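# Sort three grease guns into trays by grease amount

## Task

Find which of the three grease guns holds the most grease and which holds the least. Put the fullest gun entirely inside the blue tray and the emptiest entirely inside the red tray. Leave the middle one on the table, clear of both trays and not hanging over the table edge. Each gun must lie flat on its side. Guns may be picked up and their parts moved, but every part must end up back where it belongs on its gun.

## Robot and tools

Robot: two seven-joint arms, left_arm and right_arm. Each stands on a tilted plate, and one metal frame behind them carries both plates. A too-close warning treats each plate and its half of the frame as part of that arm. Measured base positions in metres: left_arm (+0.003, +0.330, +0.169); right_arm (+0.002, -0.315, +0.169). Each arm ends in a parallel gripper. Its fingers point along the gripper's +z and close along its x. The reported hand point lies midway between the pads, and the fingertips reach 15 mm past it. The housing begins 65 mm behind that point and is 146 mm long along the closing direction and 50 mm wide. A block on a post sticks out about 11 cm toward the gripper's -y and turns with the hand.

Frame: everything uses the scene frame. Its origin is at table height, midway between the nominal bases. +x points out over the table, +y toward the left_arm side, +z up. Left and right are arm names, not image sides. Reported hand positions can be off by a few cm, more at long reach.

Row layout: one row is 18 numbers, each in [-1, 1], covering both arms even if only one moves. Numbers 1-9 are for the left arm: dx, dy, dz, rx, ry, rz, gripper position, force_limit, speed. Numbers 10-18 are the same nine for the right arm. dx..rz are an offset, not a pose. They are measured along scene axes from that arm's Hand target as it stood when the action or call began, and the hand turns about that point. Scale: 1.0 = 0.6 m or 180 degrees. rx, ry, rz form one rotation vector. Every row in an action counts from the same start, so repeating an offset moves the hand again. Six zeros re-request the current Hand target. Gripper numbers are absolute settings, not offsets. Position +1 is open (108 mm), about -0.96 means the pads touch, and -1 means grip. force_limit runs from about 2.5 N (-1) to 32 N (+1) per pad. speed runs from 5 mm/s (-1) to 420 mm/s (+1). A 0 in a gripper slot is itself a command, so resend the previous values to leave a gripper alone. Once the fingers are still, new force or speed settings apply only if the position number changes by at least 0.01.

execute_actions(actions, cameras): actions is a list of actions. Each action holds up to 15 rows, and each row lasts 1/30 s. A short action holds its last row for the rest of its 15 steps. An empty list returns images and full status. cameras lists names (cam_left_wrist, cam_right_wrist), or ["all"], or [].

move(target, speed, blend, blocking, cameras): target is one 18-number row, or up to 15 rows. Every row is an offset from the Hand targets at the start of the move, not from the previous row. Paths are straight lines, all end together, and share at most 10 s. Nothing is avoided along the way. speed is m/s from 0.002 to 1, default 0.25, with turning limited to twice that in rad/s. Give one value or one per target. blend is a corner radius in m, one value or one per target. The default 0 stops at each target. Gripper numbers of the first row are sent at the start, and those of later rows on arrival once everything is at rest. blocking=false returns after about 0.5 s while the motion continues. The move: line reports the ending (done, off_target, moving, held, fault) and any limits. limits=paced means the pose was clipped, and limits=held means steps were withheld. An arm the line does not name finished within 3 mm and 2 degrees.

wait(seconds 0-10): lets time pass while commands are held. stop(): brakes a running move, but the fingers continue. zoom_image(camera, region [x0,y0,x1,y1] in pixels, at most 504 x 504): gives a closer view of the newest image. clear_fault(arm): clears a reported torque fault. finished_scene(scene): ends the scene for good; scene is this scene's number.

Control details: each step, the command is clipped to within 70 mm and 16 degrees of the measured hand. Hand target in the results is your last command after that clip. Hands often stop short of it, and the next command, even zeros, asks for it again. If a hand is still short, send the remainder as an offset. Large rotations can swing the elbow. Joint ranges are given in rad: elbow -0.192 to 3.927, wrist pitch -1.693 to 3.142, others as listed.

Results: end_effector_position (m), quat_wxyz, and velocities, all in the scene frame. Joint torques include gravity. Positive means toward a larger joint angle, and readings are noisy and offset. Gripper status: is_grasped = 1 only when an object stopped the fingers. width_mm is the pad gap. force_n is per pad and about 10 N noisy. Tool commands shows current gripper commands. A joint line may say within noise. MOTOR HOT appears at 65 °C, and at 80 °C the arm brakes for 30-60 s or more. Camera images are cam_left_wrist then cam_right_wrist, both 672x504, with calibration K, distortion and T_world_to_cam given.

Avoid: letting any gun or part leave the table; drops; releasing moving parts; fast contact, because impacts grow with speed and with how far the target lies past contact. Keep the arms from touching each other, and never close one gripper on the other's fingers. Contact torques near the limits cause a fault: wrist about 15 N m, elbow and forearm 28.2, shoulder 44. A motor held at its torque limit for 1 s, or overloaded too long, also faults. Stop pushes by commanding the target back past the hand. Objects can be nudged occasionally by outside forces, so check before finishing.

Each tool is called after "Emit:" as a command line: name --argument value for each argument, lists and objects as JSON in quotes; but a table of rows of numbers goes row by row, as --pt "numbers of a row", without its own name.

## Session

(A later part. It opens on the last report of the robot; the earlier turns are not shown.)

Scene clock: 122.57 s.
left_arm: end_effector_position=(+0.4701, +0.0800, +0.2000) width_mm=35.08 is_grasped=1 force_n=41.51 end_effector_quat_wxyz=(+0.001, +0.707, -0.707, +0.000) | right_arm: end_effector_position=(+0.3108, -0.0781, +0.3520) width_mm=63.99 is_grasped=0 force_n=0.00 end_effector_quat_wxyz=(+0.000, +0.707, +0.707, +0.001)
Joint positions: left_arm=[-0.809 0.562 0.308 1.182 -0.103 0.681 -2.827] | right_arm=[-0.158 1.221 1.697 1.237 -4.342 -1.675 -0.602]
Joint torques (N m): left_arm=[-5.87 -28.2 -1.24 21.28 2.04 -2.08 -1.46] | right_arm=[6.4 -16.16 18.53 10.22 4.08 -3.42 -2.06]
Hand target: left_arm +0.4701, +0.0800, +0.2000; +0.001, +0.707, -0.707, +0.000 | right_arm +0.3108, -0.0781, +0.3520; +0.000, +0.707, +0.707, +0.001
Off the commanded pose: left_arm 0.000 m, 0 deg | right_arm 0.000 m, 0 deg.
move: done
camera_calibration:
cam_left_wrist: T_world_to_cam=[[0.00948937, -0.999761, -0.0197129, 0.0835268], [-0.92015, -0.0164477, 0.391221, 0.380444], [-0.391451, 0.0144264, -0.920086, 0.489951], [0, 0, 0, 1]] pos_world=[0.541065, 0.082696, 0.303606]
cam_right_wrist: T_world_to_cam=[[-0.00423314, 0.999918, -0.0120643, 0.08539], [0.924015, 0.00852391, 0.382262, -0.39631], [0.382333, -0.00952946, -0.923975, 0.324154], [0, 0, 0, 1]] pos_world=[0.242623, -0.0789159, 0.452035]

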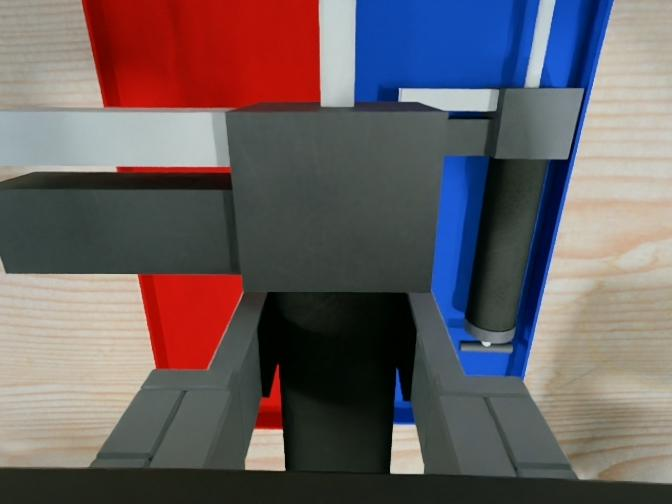

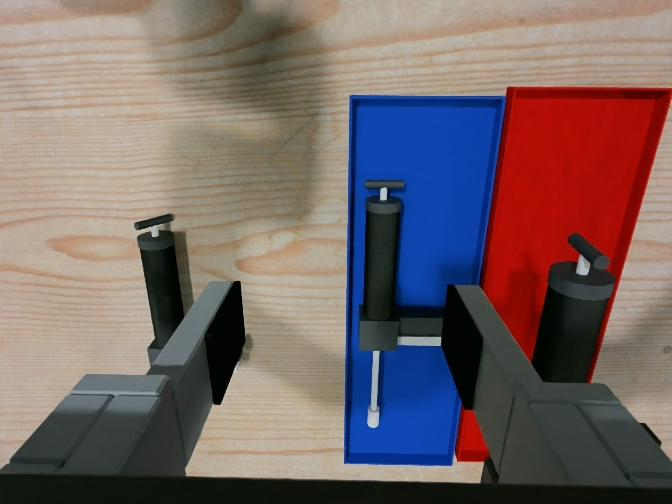

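Emit:
move --target '[0,0,0,0,0,0,-1,0.5,-0.6,0.052,0.267,-0.103,0,0,0,0,0.5,-0.6]' --speed 0.3 --cameras '["cam_right_wrist"]'

Scene clock: 123.80 s.
left_arm: end_effector_position=(+0.4701, +0.0800, +0.2000) width_mm=35.08 is_grasped=1 force_n=41.51 end_effector_quat_wxyz=(+0.001, +0.707, -0.707, +0.000) | right_arm: end_effector_position=(+0.3137, -0.0604, +0.3451) width_mm=53.00 is_grasped=0 force_n=0.00 end_effector_quat_wxyz=(+0.000, +0.707, +0.707, +0.002)
Joint positions: left_arm=[-0.809 0.562 0.308 1.182 -0.103 0.681 -2.827] | right_arm=[-0.099 1.233 1.664 1.293 -4.366 -1.668 -0.606]
Joint torques (N m): left_arm=[-6.04 -28.33 -1.13 21.35 2.09 -2.13 -1.51] | right_arm=[-1.47 -28.66 18.74 0.66 4.19 -3.48 2.43]
Hand target: left_arm +0.4701, +0.0800, +0.2000; +0.001, +0.707, -0.707, +0.000 | right_arm +0.3137, -0.0604, +0.3451; +0.000, +0.707, +0.707, +0.002 (not the last commanded pose)
Off the commanded pose: left_arm 0.000 m, 0 deg | right_arm 0.155 m, 0 deg.
move: held (right_arm; a check stopped the path); limits=held
pose unreachable (right arm): on one or more control steps of this call, first in action 0 (counted from 0), this arm could not follow its commanded pose, so it was not sent that pose on those steps. It may still have moved: this result reports where it is.
cause: moving toward the commanded pose would bring a part of the arm too close to another arm (this arm's gripper and a part of the left arm just beyond its joint 5 (forearm roll), 34 mm apart when this arm was first held).
camera_calibration:
cam_right_wrist: T_world_to_cam=[[-0.00410859, 0.999934, -0.0107342, 0.0670932], [0.923394, 0.00791387, 0.383773, -0.396801], [0.383833, -0.00833512, -0.923365, 0.316162], [0, 0, 0, 1]] pos_world=[0.245326, -0.0613133, 0.444935]
Images, in order (width x height): cam_right_wrist 672x504.

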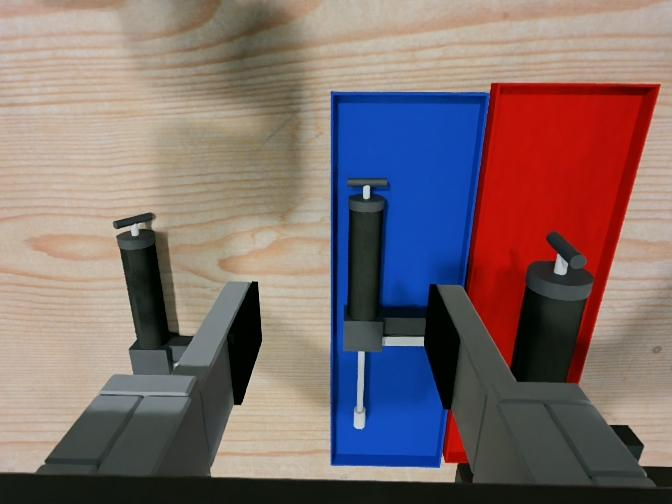

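Emit:
move --target '[-0.033,0.067,0,0,0,0.5,-1,0.5,-0.6,0.2272,-0.05,-0.04,0,0,0.5,0,0.5,-0.6]' --speed 0.4 --cameras '["cam_right_wrist"]'

Scene clock: 127.00 s.
left_arm: end_effector_position=(+0.4503, +0.1202, +0.2000) width_mm=35.08 is_grasped=1 force_n=41.40 end_effector_quat_wxyz=(+0.000, +1.000, +0.000, +0.001) | right_arm: end_effector_position=(+0.4500, -0.0904, +0.3211) width_mm=53.01 is_grasped=0 force_n=0.00 end_effector_quat_wxyz=(-0.002, +0.000, +1.000, +0.001)
Joint positions: left_arm=[-1.097 0.54 0.637 1.033 -0.355 0.648 -4.171] | right_arm=[-0.042 1.299 1.53 1.841 -4.488 -1.695 -2.687]
Joint torques (N m): left_arm=[-5.71 -22.61 10.97 15.6 1.86 -4.74 -1.42] | right_arm=[6.93 -37.19 12.63 7.4 3.89 -3.19 -2.15]
Hand target: left_arm +0.4503, +0.1202, +0.2000; +0.000, +1.000, +0.000, +0.001 | right_arm +0.4500, -0.0904, +0.3211; -0.002, +0.000, +1.000, +0.001
Off the commanded pose: left_arm 0.000 m, 0 deg | right_arm 0.000 m, 0 deg.
joint sent to its limit (right arm) — joint 6 (wrist pitch), lower limit. The joint targets still meet the commanded pose.
move: done
camera_calibration:
cam_right_wrist: T_world_to_cam=[[-0.999933, -0.004069, -0.0108278, 0.454795], [-0.00791353, 0.923379, 0.383807, -0.0113806], [0.00843641, 0.383867, -0.92335, 0.445814], [0, 0, 0, 1]] pos_world=[0.450913, -0.158774, 0.420935]
Images, in order (width x height): cam_right_wrist 672x504.

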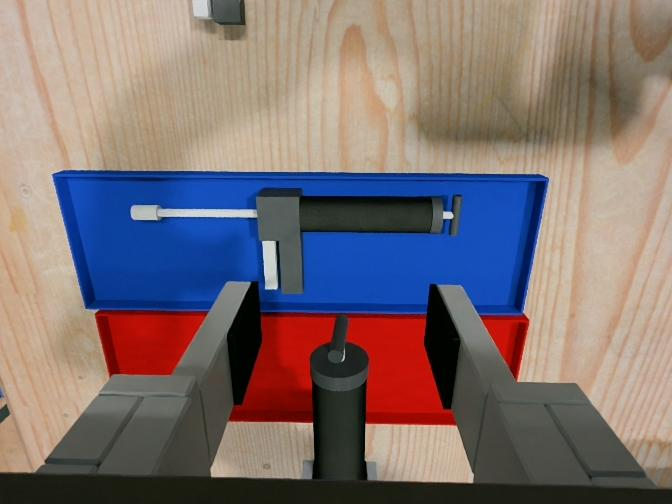

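Emit:
move --pt "0 0 0 0 0 0 -1 0.5 -0.6 0 0.138 -0.08 0 0 0 -0.4 0.5 -0.6" --pt "0 0 0 0 0 0 -1 0.5 -0.6 0 0.138 -0.2 0 0 0 -0.4 0.5 -0.6" --pt "0 0 0 0 0 0 -1 0.5 -0.6 0 0.138 -0.2 0 0 0 -1 0.8 -0.6" --speed '[0.25,0.15,0.1]' --cameras '["cam_right_wrist"]'

Emit:
move --target '[0,0,0,0,0,0,-1,0.5,-0.6,0,-0.0133,0,0,0,0,-1,0.8,-0.6]' --speed 0.04

Emit:
move --target '[0,0,0,0,0,0,-1,0.5,-0.6,0,-0.0167,0,0,0,0,-1,0.8,-0.6]' --speed 0.04

Emit:
move --target '[0,0,0,0,0,0,-1,0.5,-0.6,0,-0.0167,0,0,0,0,-1,0.8,-0.6]' --speed 0.04

Emit:
move --target '[0,0,0,0,0,0,-1,0.5,-0.6,0,-0.0167,0,0,0,0,-1,0.8,-0.6]' --speed 0.04 --cameras '["cam_right_wrist"]'

Scene clock: 128.53 s.
left_arm: end_effector_position=(+0.4503, +0.1202, +0.2000) width_mm=35.08 is_grasped=1 force_n=41.40 end_effector_quat_wxyz=(+0.000, +1.000, +0.000, +0.001) | right_arm: end_effector_position=(+0.4474, -0.0196, +0.2791) width_mm=31.01 is_grasped=0 force_n=0.00 end_effector_quat_wxyz=(+0.004, +0.000, +1.000, +0.004)
Joint positions: left_arm=[-1.097 0.54 0.637 1.033 -0.354 0.648 -4.171] | right_arm=[0.196 1.392 1.461 2.086 -4.561 -1.645 -2.703]
Joint torques (N m): left_arm=[-5.43 -22.7 10.43 15.51 2.14 -3.33 -1.43] | right_arm=[-1.33 -40.52 14.84 -2.32 3.9 -1.26 2.3]
Hand target: left_arm +0.4503, +0.1202, +0.2000; +0.000, +1.000, +0.000, +0.001 | right_arm +0.4474, -0.0196, +0.2791; +0.004, +0.000, +1.000, +0.004 (not the last commanded pose)
Tool commands: left_gripper/position=-1.0 left_gripper/force_limit=+0.5 left_gripper/speed=-0.6 right_gripper/position=-0.4 right_gripper/force_limit=+0.5 right_gripper/speed=-0.6
Off the commanded pose: left_arm 0.000 m, 0 deg | right_arm 0.079 m, 1 deg.
move: held (right_arm; a check stopped the path); path passed 1 of 3 targets; target 3's new numbers were not sent; limits=held
pose unreachable (right arm): on one or more control steps of this call, first in action 0 (counted from 0), this arm could not follow its commanded pose, so it was not sent that pose on those steps. It may still have moved: this result reports where it is.
cause: moving toward the commanded pose would bring a part of the arm too close to another arm (a part of this arm just beyond joint 5 (forearm roll) and a part of the left arm just beyond its joint 6 (wrist pitch), where that arm would come to rest).
camera_calibration:
cam_right_wrist: T_world_to_cam=[[-0.999752, -0.003516, -0.0220094, 0.455044], [-0.011811, 0.921006, 0.389368, -0.0605435], [0.0189018, 0.389532, -0.920819, 0.374611], [0, 0, 0, 1]] pos_world=[0.447135, -0.0885621, 0.378538]
Images, in order (width x height): cam_right_wrist 672x504.

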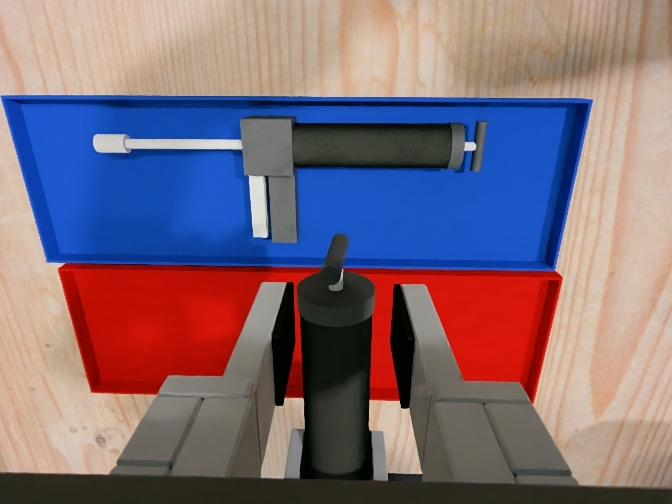

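Scene clock: 129.37 s.
left_arm: end_effector_position=(+0.4503, +0.1202, +0.2000) width_mm=35.08 is_grasped=1 force_n=41.40 end_effector_quat_wxyz=(+0.000, +1.000, +0.000, +0.001) | right_arm: end_effector_position=(+0.4474, -0.0275, +0.2791) width_mm=0.00 is_grasped=0 force_n=47.07 end_effector_quat_wxyz=(+0.004, +0.000, +1.000, +0.004)
Joint positions: left_arm=[-1.097 0.54 0.637 1.033 -0.354 0.648 -4.171] | right_arm=[0.158 1.385 1.465 2.034 -4.556 -1.641 -2.688]
Joint torques (N m): left_arm=[-5.42 -22.68 10.2 15.7 1.95 -3.12 -1.34] | right_arm=[-1.03 -39.82 15.5 -2.16 3.85 -1.06 2.21]
Hand target: left_arm +0.4503, +0.1202, +0.2000; +0.000, +1.000, +0.000, +0.001 | right_arm +0.4474, -0.0276, +0.2791; +0.004, +0.000, +1.000, +0.004
Off the commanded pose: left_arm 0.000 m, 0 deg | right_arm 0.000 m, 0 deg.
move: done

Scene clock: 130.23 s.
left_arm: end_effector_position=(+0.4503, +0.1202, +0.2000) width_mm=35.08 is_grasped=1 force_n=41.40 end_effector_quat_wxyz=(+0.000, +1.000, +0.000, +0.001) | right_arm: end_effector_position=(+0.4474, -0.0376, +0.2791) width_mm=0.00 is_grasped=0 force_n=47.07 end_effector_quat_wxyz=(+0.004, +0.000, +1.000, +0.004)
Joint positions: left_arm=[-1.097 0.54 0.637 1.033 -0.354 0.648 -4.171] | right_arm=[0.114 1.377 1.47 1.974 -4.551 -1.637 -2.673]
Joint torques (N m): left_arm=[-5.5 -22.78 9.89 15.56 1.58 -3.16 -1.36] | right_arm=[-1.27 -39.2 15.94 -2.1 3.93 -1.06 2.39]
Hand target: left_arm +0.4503, +0.1202, +0.2000; +0.000, +1.000, +0.000, +0.001 | right_arm +0.4474, -0.0376, +0.2791; +0.004, +0.000, +1.000, +0.004
Off the commanded pose: left_arm 0.000 m, 0 deg | right_arm 0.000 m, 0 deg.
move: done

Scene clock: 131.07 s.
left_arm: end_effector_position=(+0.4503, +0.1202, +0.2000) width_mm=35.08 is_grasped=1 force_n=41.40 end_effector_quat_wxyz=(+0.000, +1.000, +0.000, +0.001) | right_arm: end_effector_position=(+0.4474, -0.0476, +0.2791) width_mm=0.00 is_grasped=0 force_n=47.07 end_effector_quat_wxyz=(+0.004, +0.000, +1.000, +0.004)
Joint positions: left_arm=[-1.097 0.54 0.637 1.033 -0.354 0.648 -4.171] | right_arm=[0.073 1.37 1.474 1.921 -4.546 -1.633 -2.661]
Joint torques (N m): left_arm=[-5.13 -22.8 9.76 15.83 1.72 -3.14 -1.31] | right_arm=[-1.1 -38.62 16.46 -2.13 3.95 -1.07 2.34]
Hand target: left_arm +0.4503, +0.1202, +0.2000; +0.000, +1.000, +0.000, +0.001 | right_arm +0.4474, -0.0476, +0.2791; +0.004, +0.000, +1.000, +0.004
Off the commanded pose: left_arm 0.000 m, 0 deg | right_arm 0.000 m, 0 deg.
move: done

Scene clock: 131.90 s.
left_arm: end_effector_position=(+0.4503, +0.1202, +0.2000) width_mm=35.08 is_grasped=1 force_n=41.40 end_effector_quat_wxyz=(+0.000, +1.000, +0.000, +0.001) | right_arm: end_effector_position=(+0.4474, -0.0576, +0.2791) width_mm=0.00 is_grasped=0 force_n=47.07 end_effector_quat_wxyz=(+0.004, +0.000, +1.000, +0.004)
Joint positions: left_arm=[-1.097 0.54 0.637 1.033 -0.354 0.648 -4.171] | right_arm=[0.033 1.363 1.479 1.872 -4.541 -1.629 -2.652]
Joint torques (N m): left_arm=[-5.31 -22.98 9.47 15.69 1.51 -3.15 -1.33] | right_arm=[-1.29 -37.99 16.93 -2.04 3.99 -1.11 2.37]
Hand target: left_arm +0.4503, +0.1202, +0.2000; +0.000, +1.000, +0.000, +0.001 | right_arm +0.4474, -0.0576, +0.2791; +0.004, +0.000, +1.000, +0.004
Off the commanded pose: left_arm 0.000 m, 0 deg | right_arm 0.000 m, 0 deg.
move: done
camera_calibration:
cam_right_wrist: T_world_to_cam=[[-0.99975, -0.00347306, -0.0221031, 0.454951], [-0.0118121, 0.92092, 0.389573, -0.0256334], [0.0190021, 0.389736, -0.92073, 0.389361], [0, 0, 0, 1]] pos_world=[0.447136, -0.126562, 0.378538]
Images, in order (width x height): cam_right_wrist 672x504.

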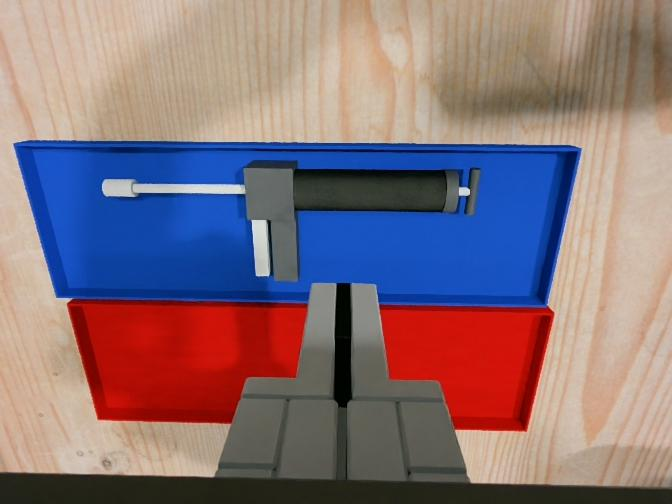

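Emit:
move --target '[0,0,0,-0.139,0,0,-1,0.5,-0.6,0.005,-0.03,0.08,0,0,0,0,0.8,-0.6]' --speed 0.4

Emit:
move --target '[0,0,0,0,0,0,-1,0.5,-0.6,0,0.12,0,0,0,0,0,0.8,-0.6]' --speed 0.2 --cameras '["cam_right_wrist"]'

Scene clock: 133.80 s.
left_arm: end_effector_position=(+0.4503, +0.1202, +0.2000) width_mm=35.08 is_grasped=1 force_n=41.29 end_effector_quat_wxyz=(+0.217, +0.976, +0.001, +0.001) | right_arm: end_effector_position=(+0.4504, -0.0756, +0.3271) width_mm=52.99 is_grasped=0 force_n=0.00 end_effector_quat_wxyz=(+0.004, +0.000, +1.000, +0.004)
Joint positions: left_arm=[-0.693 0.42 0.324 0.931 -0.902 0.555 -3.55] | right_arm=[0.009 1.293 1.523 1.893 -4.491 -1.695 -2.689]
Joint torques (N m): left_arm=[0.36 -32.51 -2.7 15.14 -1.61 -0.66 1.3] | right_arm=[-1.17 -37.8 12.2 7.53 3.89 -3.52 -2.11]
Hand target: left_arm +0.4503, +0.1202, +0.2000; +0.217, +0.976, +0.001, +0.001 | right_arm +0.4504, -0.0756, +0.3271; +0.004, +0.000, +1.000, +0.004
Off the commanded pose: left_arm 0.000 m, 0 deg | right_arm 0.000 m, 0 deg.
joint sent to its limit (right arm) — joint 6 (wrist pitch), lower limit. The joint targets still meet the commanded pose.
move: done

Scene clock: 135.13 s.
left_arm: end_effector_position=(+0.4503, +0.1202, +0.2000) width_mm=35.08 is_grasped=1 force_n=41.29 end_effector_quat_wxyz=(+0.217, +0.976, +0.001, +0.001) | right_arm: end_effector_position=(+0.4503, -0.0037, +0.3271) width_mm=52.99 is_grasped=0 force_n=0.00 end_effector_quat_wxyz=(+0.005, +0.000, +1.000, +0.005)
Joint positions: left_arm=[-0.693 0.42 0.324 0.931 -0.902 0.555 -3.55] | right_arm=[0.385 1.314 1.358 2.418 -4.455 -1.696 -2.858]
Joint torques (N m): left_arm=[0.3 -32.76 -2.62 15.27 -1.55 -0.72 1.41] | right_arm=[7.29 -42.53 6.46 8.1 3.91 -1.15 -2.16]
Hand target: left_arm +0.4503, +0.1202, +0.2000; +0.217, +0.976, +0.001, +0.001 | right_arm +0.4504, -0.0036, +0.3271; +0.004, +0.000, +1.000, +0.004
Off the commanded pose: left_arm 0.000 m, 0 deg | right_arm 0.000 m, 0 deg.
joint sent to its limit (right arm) — joint 6 (wrist pitch), lower limit. The joint targets still meet the commanded pose.
move: done
camera_calibration:
cam_right_wrist: T_world_to_cam=[[-0.999724, -0.00331046, -0.0232386, 0.459485], [-0.0121245, 0.920541, 0.390459, -0.0941123], [0.0200995, 0.390633, -0.920327, 0.411934], [0, 0, 0, 1]] pos_world=[0.449938, -0.0727598, 0.426539]
Images, in order (width x height): cam_right_wrist 672x504.

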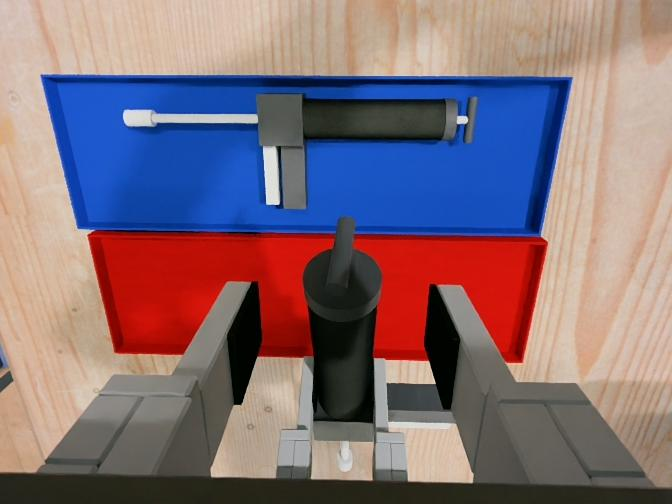

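Emit:
move --target '[0,0,0,0,0,0,-1,0.5,-0.6,0,0.010,-0.112,0,0,0,-0.4,0.8,-0.6]' --speed 0.15 --cameras '["cam_right_wrist"]'

Scene clock: 136.33 s.
left_arm: end_effector_position=(+0.4503, +0.1203, +0.2000) width_mm=35.08 is_grasped=1 force_n=41.42 end_effector_quat_wxyz=(+0.217, +0.976, +0.001, +0.001) | right_arm: end_effector_position=(+0.4504, +0.0023, +0.2600) width_mm=31.01 is_grasped=0 force_n=0.57 end_effector_quat_wxyz=(+0.004, +0.000, +1.000, +0.004)
Joint positions: left_arm=[-0.692 0.42 0.324 0.931 -0.902 0.555 -3.55] | right_arm=[0.321 1.389 1.324 2.271 -4.479 -1.579 -2.781]
Joint torques (N m): left_arm=[-1.33 -32.66 -3.6 16.99 -1.31 -0.85 1.19] | right_arm=[0.06 -29.34 8.48 -0.99 -4.17 0.42 2.36]
Hand target: left_arm +0.4503, +0.1202, +0.2000; +0.217, +0.976, +0.001, +0.001 | right_arm +0.4504, +0.0024, +0.2599; +0.004, +0.000, +1.000, +0.004
Off the commanded pose: left_arm 0.000 m, 0 deg | right_arm 0.000 m, 0 deg.
move: done
camera_calibration:
cam_right_wrist: T_world_to_cam=[[-0.999749, -0.00334511, -0.0221553, 0.457763], [-0.0117122, 0.920971, 0.389454, -0.0733189], [0.0191017, 0.389616, -0.920779, 0.348338], [0, 0, 0, 1]] pos_world=[0.450136, -0.066662, 0.359438]
Images, in order (width x height): cam_right_wrist 672x504.

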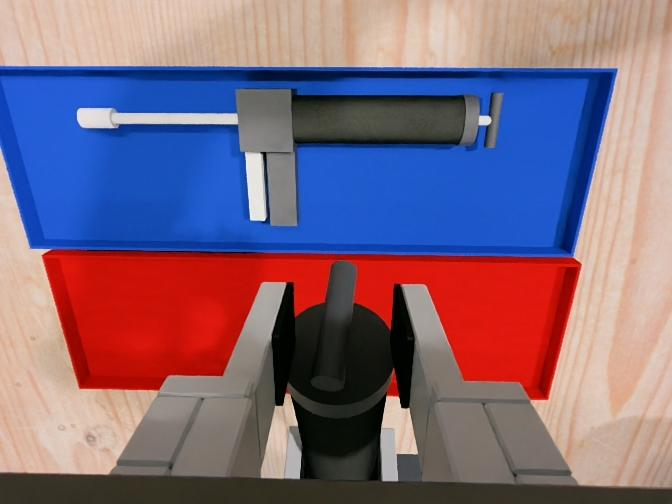

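Emit:
move --pt "0 0 0 0 0 0 -1 0.5 -0.6 0 -0.007 0 0 0 0 -0.4 0.8 -0.6" --pt "0 0 0 0 0 0 -1 0.5 -0.6 0 -0.007 0 0 0 0 -1 0.8 -0.8" --speed 0.1 --cameras '["cam_right_wrist"]'

Scene clock: 138.20 s.
left_arm: end_effector_position=(+0.4502, +0.1202, +0.2000) width_mm=35.08 is_grasped=1 force_n=40.46 end_effector_quat_wxyz=(+0.217, +0.976, +0.001, +0.000) | right_arm: end_effector_position=(+0.4505, -0.0018, +0.2599) width_mm=8.31 is_grasped=0 force_n=37.20 end_effector_quat_wxyz=(+0.004, +0.000, +1.000, +0.004)
Joint positions: left_arm=[-0.692 0.42 0.324 0.931 -0.902 0.555 -3.55] | right_arm=[0.296 1.382 1.325 2.23 -4.475 -1.573 -2.767]
Joint torques (N m): left_arm=[-2.82 -31.74 5.36 18.21 1.15 -3.03 0.2] | right_arm=[1.84 -39.55 12.28 -0.63 4.17 -2.11 2.19]
Hand target: left_arm +0.4503, +0.1202, +0.2000; +0.217, +0.976, +0.001, +0.001 | right_arm +0.4504, -0.0018, +0.2599; +0.004, +0.000, +1.000, +0.004
Off the commanded pose: left_arm 0.000 m, 0 deg | right_arm 0.000 m, 0 deg.
move: done
camera_calibration:
cam_right_wrist: T_world_to_cam=[[-0.999747, -0.00330213, -0.0222489, 0.457783], [-0.0117133, 0.920885, 0.389658, -0.0694913], [0.019202, 0.38982, -0.920691, 0.349819], [0, 0, 0, 1]] pos_world=[0.450136, -0.0708616, 0.359338]
Images, in order (width x height): cam_right_wrist 672x504.

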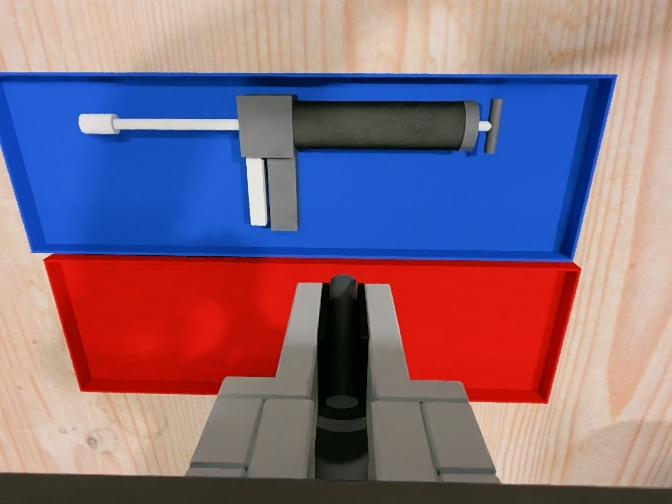

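Emit:
move --target '[0,0,0,0,0,0,-1,0.5,-0.6,0,-0.0242,0.0113,0,0,0,-1,0.8,-0.8]' --speed 0.04 --cameras '["cam_right_wrist"]'

Emit:
move --target '[0,0,0,0,0,0,-1,0.5,-0.6,0,-0.0242,0.0113,0,0,0,-1,0.8,-0.8]' --speed 0.04

Emit:
move --target '[0,0,0,0,0,0,-1,0.5,-0.6,0,-0.0242,0.0113,0,0,0,-1,0.8,-0.8]' --speed 0.04 --cameras '["cam_right_wrist"]'

Scene clock: 139.57 s.
left_arm: end_effector_position=(+0.4503, +0.1202, +0.2000) width_mm=35.08 is_grasped=1 force_n=40.44 end_effector_quat_wxyz=(+0.217, +0.976, +0.001, +0.001) | right_arm: end_effector_position=(+0.4504, -0.0163, +0.2667) width_mm=8.31 is_grasped=1 force_n=37.20 end_effector_quat_wxyz=(+0.004, +0.000, +1.000, +0.004)
Joint positions: left_arm=[-0.692 0.42 0.324 0.931 -0.902 0.555 -3.55] | right_arm=[0.225 1.351 1.334 2.123 -4.461 -1.569 -2.735]
Joint torques (N m): left_arm=[-2.82 -30.43 7.76 17.86 -0.41 -5.15 -0.67] | right_arm=[-0.67 -39.97 14.27 -1.72 5.15 -2.28 2.37]
Hand target: left_arm +0.4503, +0.1202, +0.2000; +0.217, +0.976, +0.001, +0.001 | right_arm +0.4504, -0.0163, +0.2667; +0.004, +0.000, +1.000, +0.004
Off the commanded pose: left_arm 0.000 m, 0 deg | right_arm 0.000 m, 0 deg.
move: done
camera_calibration:
cam_right_wrist: T_world_to_cam=[[-0.99975, -0.00347306, -0.0221031, 0.457819], [-0.0118121, 0.92092, 0.389573, -0.0587092], [0.0190021, 0.389736, -0.92073, 0.36183], [0, 0, 0, 1]] pos_world=[0.450136, -0.0853617, 0.366138]
Images, in order (width x height): cam_right_wrist 672x504.

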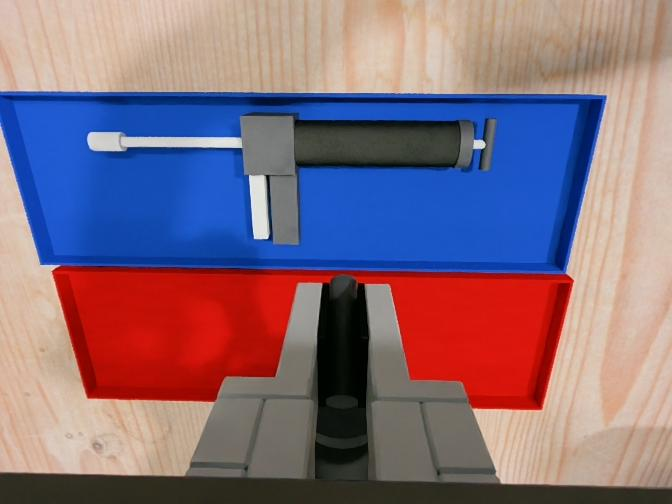

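Scene clock: 140.47 s.
left_arm: end_effector_position=(+0.4503, +0.1202, +0.2000) width_mm=35.08 is_grasped=1 force_n=40.43 end_effector_quat_wxyz=(+0.217, +0.976, +0.001, +0.001) | right_arm: end_effector_position=(+0.4504, -0.0309, +0.2734) width_mm=8.31 is_grasped=1 force_n=37.20 end_effector_quat_wxyz=(+0.004, +0.000, +1.000, +0.004)
Joint positions: left_arm=[-0.692 0.42 0.324 0.931 -0.902 0.555 -3.55] | right_arm=[0.162 1.323 1.344 2.037 -4.448 -1.566 -2.714]
Joint torques (N m): left_arm=[-2.73 -29.72 7.97 17.8 -1.37 -5.33 -1.15] | right_arm=[-1.07 -39.26 14.83 -1.09 5.03 -2.3 2.35]
Hand target: left_arm +0.4503, +0.1202, +0.2000; +0.217, +0.976, +0.001, +0.001 | right_arm +0.4504, -0.0309, +0.2734; +0.004, +0.000, +1.000, +0.004
Off the commanded pose: left_arm 0.000 m, 0 deg | right_arm 0.000 m, 0 deg.
move: done

Scene clock: 141.33 s.
left_arm: end_effector_position=(+0.4503, +0.1202, +0.2000) width_mm=35.08 is_grasped=1 force_n=40.42 end_effector_quat_wxyz=(+0.217, +0.976, +0.001, +0.001) | right_arm: end_effector_position=(+0.4504, -0.0454, +0.2802) width_mm=8.31 is_grasped=1 force_n=37.19 end_effector_quat_wxyz=(+0.004, +0.000, +1.000, +0.004)
Joint positions: left_arm=[-0.692 0.42 0.324 0.931 -0.902 0.555 -3.55] | right_arm=[0.105 1.297 1.356 1.965 -4.434 -1.565 -2.701]
Joint torques (N m): left_arm=[-2.55 -28.8 8.16 18.08 -1.55 -5.39 -1.39] | right_arm=[-1.16 -38.34 15.36 -0.87 4.91 -2.31 2.33]
Hand target: left_arm +0.4503, +0.1202, +0.2000; +0.217, +0.976, +0.001, +0.001 | right_arm +0.4504, -0.0454, +0.2802; +0.004, +0.000, +1.000, +0.004
Off the commanded pose: left_arm 0.000 m, 0 deg | right_arm 0.000 m, 0 deg.
move: done
camera_calibration:
cam_right_wrist: T_world_to_cam=[[-0.99975, -0.00347306, -0.0221031, 0.458017], [-0.0118121, 0.92092, 0.389573, -0.0372618], [0.0190021, 0.389736, -0.92073, 0.385562], [0, 0, 0, 1]] pos_world=[0.450136, -0.114362, 0.379638]
Images, in order (width x height): cam_right_wrist 672x504.

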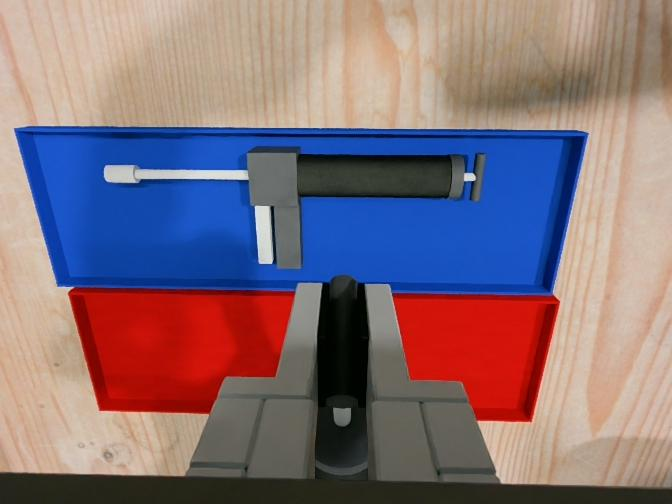

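Emit:
move --target '[0,0,0,0,0,0,-1,0.5,-0.6,0,-0.0242,0.0113,0,0,0,-1,0.8,-0.8]' --speed 0.04

Emit:
move --target '[0,0,0,0,0,0,-1,0.5,-0.6,0,-0.0151,0.0071,0,0,0,-1,0.8,-0.8]' --speed 0.04

Emit:
move --target '[0,0,0,0,0,0,-1,0.5,-0.6,0,-0.0151,0.0071,0,0,0,-1,0.8,-0.8]' --speed 0.04 --cameras '["cam_right_wrist"]'

Scene clock: 142.40 s.
left_arm: end_effector_position=(+0.4503, +0.1202, +0.2000) width_mm=35.08 is_grasped=1 force_n=40.41 end_effector_quat_wxyz=(+0.217, +0.976, +0.001, +0.001) | right_arm: end_effector_position=(+0.4504, -0.0599, +0.2870) width_mm=8.31 is_grasped=1 force_n=37.19 end_effector_quat_wxyz=(+0.004, +0.000, +1.000, +0.004)
Joint positions: left_arm=[-0.692 0.42 0.324 0.931 -0.902 0.555 -3.55] | right_arm=[0.051 1.273 1.368 1.902 -4.421 -1.565 -2.694]
Joint torques (N m): left_arm=[-2.52 -28.16 7.97 17.92 -1.52 -5.36 -1.35] | right_arm=[-1.26 -37.58 15.74 -0.85 4.81 -3.01 2.33]
Hand target: left_arm +0.4503, +0.1202, +0.2000; +0.217, +0.976, +0.001, +0.001 | right_arm +0.4504, -0.0599, +0.2870; +0.004, +0.000, +1.000, +0.004
Off the commanded pose: left_arm 0.000 m, 0 deg | right_arm 0.000 m, 0 deg.
move: done

Scene clock: 143.20 s.
left_arm: end_effector_position=(+0.4503, +0.1202, +0.2000) width_mm=35.08 is_grasped=1 force_n=40.41 end_effector_quat_wxyz=(+0.217, +0.976, +0.001, +0.001) | right_arm: end_effector_position=(+0.4504, -0.0689, +0.2913) width_mm=8.31 is_grasped=1 force_n=37.19 end_effector_quat_wxyz=(+0.004, +0.000, +1.000, +0.004)
Joint positions: left_arm=[-0.692 0.42 0.324 0.931 -0.902 0.555 -3.55] | right_arm=[0.019 1.258 1.376 1.867 -4.413 -1.565 -2.692]
Joint torques (N m): left_arm=[-2.6 -27.04 7.86 18.03 -1.59 -5.39 -1.35] | right_arm=[-1.22 -37.28 15.84 -0.26 4.74 -4.46 2.32]
Hand target: left_arm +0.4503, +0.1202, +0.2000; +0.217, +0.976, +0.001, +0.001 | right_arm +0.4504, -0.0690, +0.2913; +0.004, +0.000, +1.000, +0.004
Off the commanded pose: left_arm 0.000 m, 0 deg | right_arm 0.000 m, 0 deg.
move: done

Scene clock: 144.00 s.
left_arm: end_effector_position=(+0.4503, +0.1202, +0.2000) width_mm=35.08 is_grasped=1 force_n=40.40 end_effector_quat_wxyz=(+0.217, +0.976, +0.001, +0.001) | right_arm: end_effector_position=(+0.4503, -0.0780, +0.2955) width_mm=8.31 is_grasped=1 force_n=37.18 end_effector_quat_wxyz=(+0.004, +0.000, +1.000, +0.004)
Joint positions: left_arm=[-0.692 0.42 0.324 0.931 -0.902 0.555 -3.55] | right_arm=[-0.013 1.245 1.385 1.835 -4.405 -1.566 -2.691]
Joint torques (N m): left_arm=[-1.62 -26.4 8.07 17.62 -1.55 -5.29 -1.3] | right_arm=[-2.91 -38.74 15.21 1.17 3.92 -4.28 2.35]
Hand target: left_arm +0.4503, +0.1202, +0.2000; +0.217, +0.976, +0.001, +0.001 | right_arm +0.4504, -0.0780, +0.2955; +0.004, +0.000, +1.000, +0.004
Off the commanded pose: left_arm 0.000 m, 0 deg | right_arm 0.000 m, 0 deg.
move: done
camera_calibration:
cam_right_wrist: T_world_to_cam=[[-0.99975, -0.00360359, -0.0220488, 0.458201], [-0.0119111, 0.920919, 0.389571, -0.0131551], [0.0189013, 0.389736, -0.920732, 0.412401], [0, 0, 0, 1]] pos_world=[0.450135, -0.146962, 0.394938]
Images, in order (width x height): cam_right_wrist 672x504.

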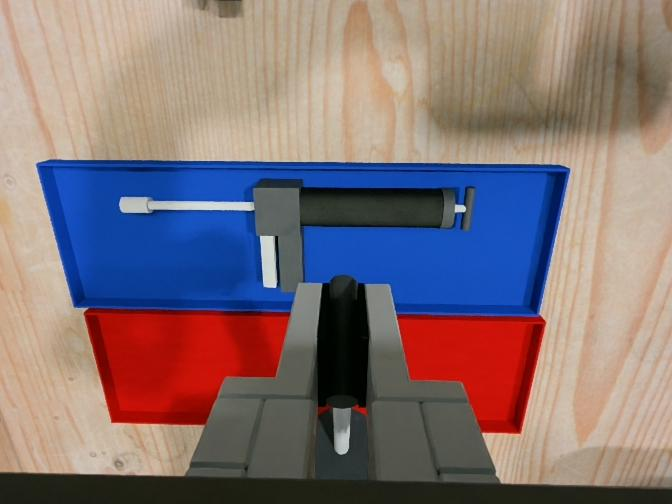

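Emit:
move --pt "0 0 0 0 0 0 -1 0.5 -0.6 0 0.1283 -0.06 0 0 0 -1 0.8 -0.8" --pt "0 0 0 0 0 0 -1 0.5 -0.6 0 0.1283 -0.06 0 0 0 -0.45 0.8 -0.8" --pt "0 0 0 0 0 0 -1 0.5 -0.6 0 0.11 0.1 0 0 0 -0.45 0.8 -0.8" --pt "0 0 0 0 0 0 -1 0.5 -0.6 -0.1 -0.3 0.1 0 0 0 -0.45 0.8 -0.8" --speed '[0.06,0.1,0.2,0.4]' --blend '[0,0,0.03,0]'

Emit:
move --target '[0,0,0.05,0.139,0,0,-1,0.5,-0.6,0,0,0,0,0,0,-0.45,0.8,-0.8]' --speed 0.4

Emit:
move --pt "0.1 0.32 -0.02 0 0 -0.5 -1 0.5 -0.6 0 0 0 0 0 0 -0.45 0.8 -0.8" --pt "0.1 0.32 -0.2 0 0 -0.5 -1 0.5 -0.6 0 0 0 0 0 0 -0.45 0.8 -0.8" --pt "0.1 0.32 -0.3455 0 0 -0.5 -1 0.5 -0.6 0 0 0 0 0 0 -0.45 0.8 -0.8" --speed '[0.4,0.2,0.08]' --blend '[0.02,0.01,0]' --cameras '["all"]'

Scene clock: 153.70 s.
left_arm: end_effector_position=(+0.4503, +0.1202, +0.2000) width_mm=35.09 is_grasped=1 force_n=40.73 end_effector_quat_wxyz=(+0.217, +0.976, +0.001, +0.001) | right_arm: end_effector_position=(+0.3904, -0.2580, +0.3555) width_mm=28.25 is_grasped=0 force_n=0.00 end_effector_quat_wxyz=(+0.004, +0.000, +1.000, +0.004)
Joint positions: left_arm=[-0.692 0.42 0.324 0.931 -0.902 0.555 -3.55] | right_arm=[-0.711 0.751 1.476 1.243 -4.009 -1.337 -2.9]
Joint torques (N m): left_arm=[0.34 -23.88 3.89 15.35 1.18 -1.39 -0.95] | right_arm=[-1.6 -25.09 15.1 7.9 3.96 -1.07 -2.11]
Hand target: left_arm +0.4503, +0.1202, +0.2000; +0.217, +0.976, +0.001, +0.001 | right_arm +0.3904, -0.2580, +0.3555; +0.004, +0.000, +1.000, +0.004
Off the commanded pose: left_arm 0.000 m, 0 deg | right_arm 0.000 m, 0 deg.
move: done; limits=paced

Scene clock: 154.93 s.
left_arm: end_effector_position=(+0.4503, +0.1202, +0.2300) width_mm=35.09 is_grasped=1 force_n=40.77 end_effector_quat_wxyz=(+0.000, +1.000, +0.000, +0.001) | right_arm: end_effector_position=(+0.3904, -0.2580, +0.3555) width_mm=28.25 is_grasped=0 force_n=0.00 end_effector_quat_wxyz=(+0.004, +0.000, +1.000, +0.004)
Joint positions: left_arm=[-1.064 0.448 0.608 1.034 -0.233 0.702 -4.256] | right_arm=[-0.711 0.751 1.476 1.243 -4.009 -1.337 -2.9]
Joint torques (N m): left_arm=[-5.62 -22.26 8.66 21.01 1.95 -1.87 -1.35] | right_arm=[-1.74 -25.07 14.91 7.78 3.94 -1.14 -2.13]
Hand target: left_arm +0.4503, +0.1202, +0.2300; +0.000, +1.000, +0.000, +0.001 | right_arm +0.3904, -0.2580, +0.3555; +0.004, +0.000, +1.000, +0.004
Off the commanded pose: left_arm 0.000 m, 0 deg | right_arm 0.000 m, 0 deg.
move: done

Scene clock: 159.07 s.
left_arm: end_effector_position=(+0.5103, +0.3122, +0.0227) width_mm=35.09 is_grasped=1 force_n=40.59 end_effector_quat_wxyz=(+0.001, +0.707, -0.707, +0.000) | right_arm: end_effector_position=(+0.3904, -0.2580, +0.3555) width_mm=28.25 is_grasped=0 force_n=0.00 end_effector_quat_wxyz=(+0.004, +0.000, +1.000, +0.004)
Joint positions: left_arm=[-0.295 0.899 0.236 1.17 -0.283 0.29 -2.24] | right_arm=[-0.711 0.751 1.476 1.243 -4.009 -1.337 -2.9]
Joint torques (N m): left_arm=[-0.11 -29.81 -0.36 15.37 -1.65 -5.38 1.39] | right_arm=[-1.71 -25.16 14.29 7.95 3.92 -1.43 -2.1]
Hand target: left_arm +0.5103, +0.3122, +0.0227; +0.001, +0.707, -0.707, +0.000 | right_arm +0.3904, -0.2580, +0.3555; +0.004, +0.000, +1.000, +0.004
Off the commanded pose: left_arm 0.000 m, 0 deg | right_arm 0.000 m, 0 deg.
move: done
camera_calibration:
cam_left_wrist: T_world_to_cam=[[0.00948888, -0.999761, -0.0197117, 0.311694], [-0.920186, -0.0164454, 0.391136, 0.490738], [-0.391367, 0.0144269, -0.920122, 0.339203], [0, 0, 0, 1]] pos_world=[0.581365, 0.314796, 0.126306]
cam_right_wrist: T_world_to_cam=[[-0.999748, -0.00343494, -0.0221954, 0.399012], [-0.011813, 0.92092, 0.389572, 0.128483], [0.0191021, 0.389736, -0.920729, 0.538851], [0, 0, 0, 1]] pos_world=[0.390136, -0.326962, 0.454938]

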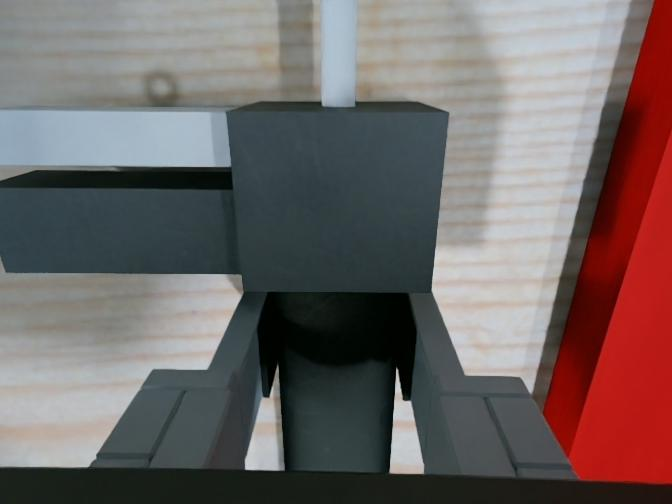

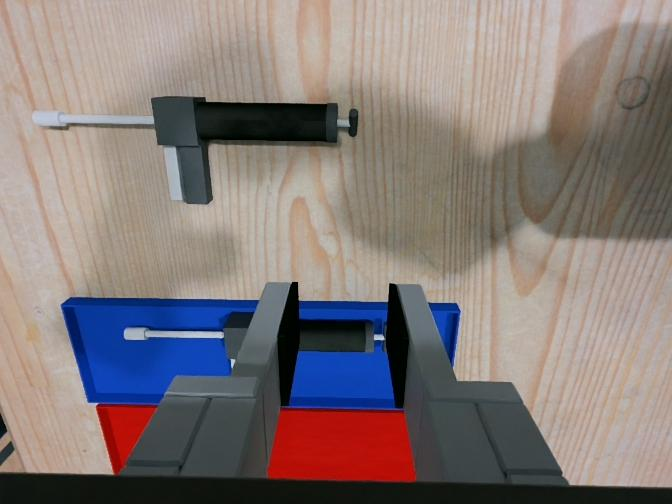

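Emit:
move --pt "0 0 0 0 0 0 0 0.5 -0.6 0 0 0 0 0 0 -0.45 0.8 -0.8" --pt "0 0 0.212 0 0 0 0 0.5 -0.6 0 0 0 0 0 0 -0.45 0.8 -0.8" --pt "-0.0672 -0.5803 0.212 0 0 0 0 0.5 -0.6 0 0 0 0 0 0 -0.45 0.8 -0.8" --pt "-0.0672 -0.5803 0.0062 0 0 0 0 0.5 -0.6 0 0 0 0 0 0 -0.45 0.8 -0.8" --pt "-0.0672 -0.5803 0.0062 0 0 0 -1 0.5 -0.6 0 0 0 0 0 0 -0.45 0.8 -0.8" --speed '[0.2,0.25,0.35,0.2,0.2]' --blend '[0,0.03,0.02,0,0]'

Emit:
move --pt "0 0 0.15 0 0 0 -1 0.5 -0.6 0 0 0 0 0 0 -0.45 0.8 -0.8" --pt "0 0.2567 0.15 0 0 0 -1 0.5 -0.6 0 0 0 0 0 0 -0.45 0.8 -0.8" --pt "0 0.2567 0 0 0 0 -1 0.5 -0.6 0 0 0 0 0 0 -0.45 0.8 -0.8" --pt "0 0.2567 0 0 0 0 0 0.5 -0.6 0 0 0 0 0 0 -0.45 0.8 -0.8" --pt "0 0.2567 0.2 0 0 0 0 0.5 -0.6 0 0 0 0 0 0 -0.45 0.8 -0.8" --speed '[0.2,0.2,0.12,0.2,0.3]' --blend '[0.02,0.02,0,0,0]'

Emit:
move --pt "0.0672 0.3236 0.2 0 0 0 0 0.5 -0.6 0 0 0 0 0 0 -0.45 0.8 -0.8" --pt "0.0672 0.3236 -0.005 0 0 0 0 0.5 -0.6 0 0 0 0 0 0 -0.45 0.8 -0.8" --pt "0.0672 0.3236 -0.005 0 0 0 -1 0.5 -0.6 0 0 0 0 0 0 -0.45 0.8 -0.8" --speed '[0.35,0.2,0.2]' --blend '[0.02,0,0]' --cameras '["all"]'

Scene clock: 163.23 s.
left_arm: end_effector_position=(+0.4699, -0.0360, +0.0264) width_mm=35.26 is_grasped=1 force_n=28.84 end_effector_quat_wxyz=(+0.001, +0.707, -0.707, +0.000) | right_arm: end_effector_position=(+0.3904, -0.2580, +0.3555) width_mm=28.25 is_grasped=0 force_n=0.00 end_effector_quat_wxyz=(+0.004, +0.000, +1.000, +0.004)
Joint positions: left_arm=[-0.824 1.152 0.193 1.645 -0.165 0.561 -2.963] | right_arm=[-0.711 0.751 1.476 1.243 -4.009 -1.337 -2.9]
Joint torques (N m): left_arm=[-1.28 -32.39 4.74 14.91 -0.9 -1.9 -1.43] | right_arm=[-1.48 -25.15 13.64 8.25 3.86 -1.58 -2.02]
Hand target: left_arm +0.4699, -0.0360, +0.0264; +0.001, +0.707, -0.707, +0.000 | right_arm +0.3904, -0.2580, +0.3555; +0.004, +0.000, +1.000, +0.004
Off the commanded pose: left_arm 0.000 m, 0 deg | right_arm 0.000 m, 0 deg.
move: done

Scene clock: 167.20 s.
left_arm: end_effector_position=(+0.4699, +0.1181, +0.1464) width_mm=52.99 is_grasped=0 force_n=0.00 end_effector_quat_wxyz=(+0.001, +0.707, -0.707, +0.000) | right_arm: end_effector_position=(+0.3904, -0.2580, +0.3555) width_mm=28.25 is_grasped=0 force_n=0.00 end_effector_quat_wxyz=(+0.004, +0.000, +1.000, +0.004)
Joint positions: left_arm=[-0.722 0.63 0.28 1.109 -0.127 0.532 -2.746] | right_arm=[-0.711 0.751 1.476 1.243 -4.009 -1.337 -2.9]
Joint torques (N m): left_arm=[-5.84 -33.91 5.09 12.83 1.91 -1.39 -1.41] | right_arm=[-1.53 -25.06 12.92 8.54 3.8 -1.82 -2.1]
Hand target: left_arm +0.4699, +0.1181, +0.1464; +0.001, +0.707, -0.707, +0.000 | right_arm +0.3904, -0.2580, +0.3555; +0.004, +0.000, +1.000, +0.004
Off the commanded pose: left_arm 0.000 m, 0 deg | right_arm 0.000 m, 0 deg.
move: done

Scene clock: 169.90 s.
left_arm: end_effector_position=(+0.5103, +0.3122, +0.1434) width_mm=0.00 is_grasped=0 force_n=36.52 end_effector_quat_wxyz=(+0.001, +0.707, -0.707, +0.000) | right_arm: end_effector_position=(+0.3904, -0.2580, +0.3555) width_mm=28.25 is_grasped=0 force_n=0.00 end_effector_quat_wxyz=(+0.004, +0.000, +1.000, +0.004)
Joint positions: left_arm=[-0.431 0.577 0.373 1.046 -0.202 0.501 -2.304] | right_arm=[-0.711 0.751 1.476 1.243 -4.009 -1.337 -2.9]
Joint torques (N m): left_arm=[0.29 -23.94 -0.54 16.61 -1.46 -4.4 1.39] | right_arm=[-1.46 -25.08 12.54 8.69 3.82 -1.98 -2.15]
Hand target: left_arm +0.5103, +0.3122, +0.1434; +0.001, +0.707, -0.707, +0.000 | right_arm +0.3904, -0.2580, +0.3555; +0.004, +0.000, +1.000, +0.004
Off the commanded pose: left_arm 0.000 m, 0 deg | right_arm 0.000 m, 0 deg.
move: done
camera_calibration:
cam_left_wrist: T_world_to_cam=[[0.00948937, -0.999761, -0.0197129, 0.314174], [-0.92015, -0.0164477, 0.391221, 0.443396], [-0.391451, 0.0144264, -0.920086, 0.450261], [0, 0, 0, 1]] pos_world=[0.581265, 0.314896, 0.247006]
cam_right_wrist: T_world_to_cam=[[-0.999748, -0.00343494, -0.0221954, 0.399012], [-0.011813, 0.92092, 0.389572, 0.128483], [0.0191021, 0.389736, -0.920729, 0.538851], [0, 0, 0, 1]] pos_world=[0.390136, -0.326962, 0.454938]

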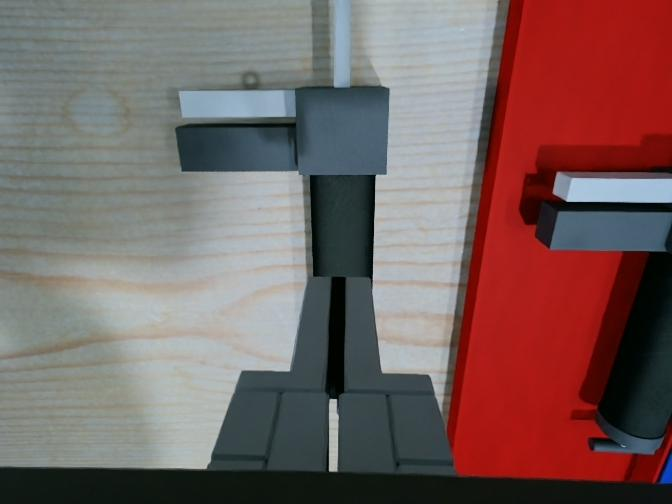

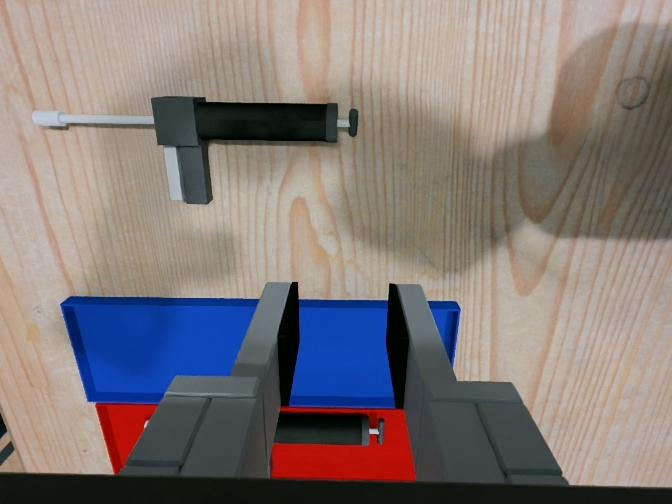

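Emit:
move --pt "0 0 0 0 0 0 0 0.5 -0.6 0 0 0 0 0 0 -0.45 0.8 -0.8" --pt "0 0 -0.2015 0 0 0 0 0.5 -0.6 0 0 0 0 0 0 -0.45 0.8 -0.8" --pt "0 0 -0.2015 0 0 0 -1 0.5 -0.6 0 0 0 0 0 0 -0.45 0.8 -0.8" --speed 0.2

Emit:
move --pt "0 0 0.25 0 0 0 -1 0.5 -0.6 0 0 0 0 0 0 -0.45 0.8 -0.8" --pt "-0.09 -0.5803 0.25 0 0 0 -1 0.5 -0.6 0 0 0 0 0 0 -0.45 0.8 -0.8" --pt "-0.09 -0.5803 0.0066 0 0 0 -1 0.5 -0.6 0 0 0 0 0 0 -0.45 0.8 -0.8" --pt "-0.09 -0.5803 0.0066 0 0 0 0 0.5 -0.6 0 0 0 0 0 0 -0.45 0.8 -0.8" --pt "-0.09 -0.5803 0.25 0 0 0 0 0.5 -0.6 0 0 0 0 0 0 -0.45 0.8 -0.8" --speed '[0.2,0.25,0.15,0.2,0.3]' --blend '[0.02,0.02,0,0,0]' --cameras '["all"]'

Scene clock: 172.77 s.
left_arm: end_effector_position=(+0.5103, +0.3122, +0.0225) width_mm=35.13 is_grasped=1 force_n=37.79 end_effector_quat_wxyz=(+0.001, +0.707, -0.707, +0.000) | right_arm: end_effector_position=(+0.3904, -0.2580, +0.3555) width_mm=28.25 is_grasped=0 force_n=0.00 end_effector_quat_wxyz=(+0.004, +0.000, +1.000, +0.004)
Joint positions: left_arm=[-0.311 0.904 0.249 1.172 -0.32 0.294 -2.214] | right_arm=[-0.711 0.751 1.476 1.243 -4.009 -1.337 -2.9]
Joint torques (N m): left_arm=[-0.79 -27.2 3.24 13.05 -0.88 -3.97 1.26] | right_arm=[-1.54 -24.99 12.63 8.91 3.84 -2.05 -2.11]
Hand target: left_arm +0.5103, +0.3122, +0.0225; +0.001, +0.707, -0.707, +0.000 | right_arm +0.3904, -0.2580, +0.3555; +0.004, +0.000, +1.000, +0.004
Off the commanded pose: left_arm 0.000 m, 0 deg | right_arm 0.000 m, 0 deg.
move: done

Scene clock: 178.00 s.
left_arm: end_effector_position=(+0.4562, -0.0359, +0.1724) width_mm=52.99 is_grasped=0 force_n=0.00 end_effector_quat_wxyz=(+0.001, +0.707, -0.707, +0.000) | right_arm: end_effector_position=(+0.3904, -0.2580, +0.3555) width_mm=28.25 is_grasped=0 force_n=0.00 end_effector_quat_wxyz=(+0.004, +0.000, +1.000, +0.004)
Joint positions: left_arm=[-0.921 0.789 0.262 1.457 -0.141 0.744 -2.989] | right_arm=[-0.711 0.751 1.476 1.243 -4.009 -1.337 -2.9]
Joint torques (N m): left_arm=[-5.63 -38.43 6.02 15.17 1.99 -1.42 -1.43] | right_arm=[-1.04 -25.01 12.6 9.46 3.92 -2.15 -2.14]
Hand target: left_arm +0.4563, -0.0360, +0.1725; +0.001, +0.707, -0.707, +0.000 | right_arm +0.3904, -0.2580, +0.3555; +0.004, +0.000, +1.000, +0.004
Off the commanded pose: left_arm 0.000 m, 0 deg | right_arm 0.000 m, 0 deg.
move: done
camera_calibration:
cam_left_wrist: T_world_to_cam=[[0.00953899, -0.999758, -0.019846, -0.0328479], [-0.920098, -0.0165473, 0.391338, 0.376572], [-0.391571, 0.0145273, -0.920033, 0.460881], [0, 0, 0, 1]] pos_world=[0.527265, -0.0333041, 0.276007]
cam_right_wrist: T_world_to_cam=[[-0.999748, -0.00343494, -0.0221954, 0.399012], [-0.011813, 0.92092, 0.389572, 0.128483], [0.0191021, 0.389736, -0.920729, 0.538851], [0, 0, 0, 1]] pos_world=[0.390136, -0.326962, 0.454938]

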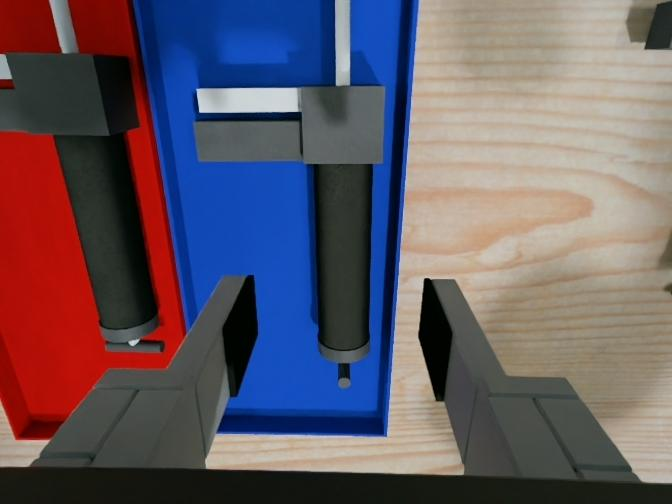

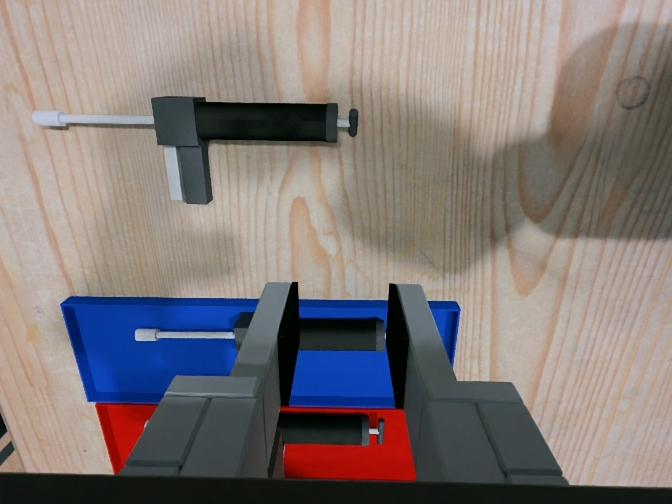

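Emit:
finished_scene --scene 1

The scene is finished: the task was done.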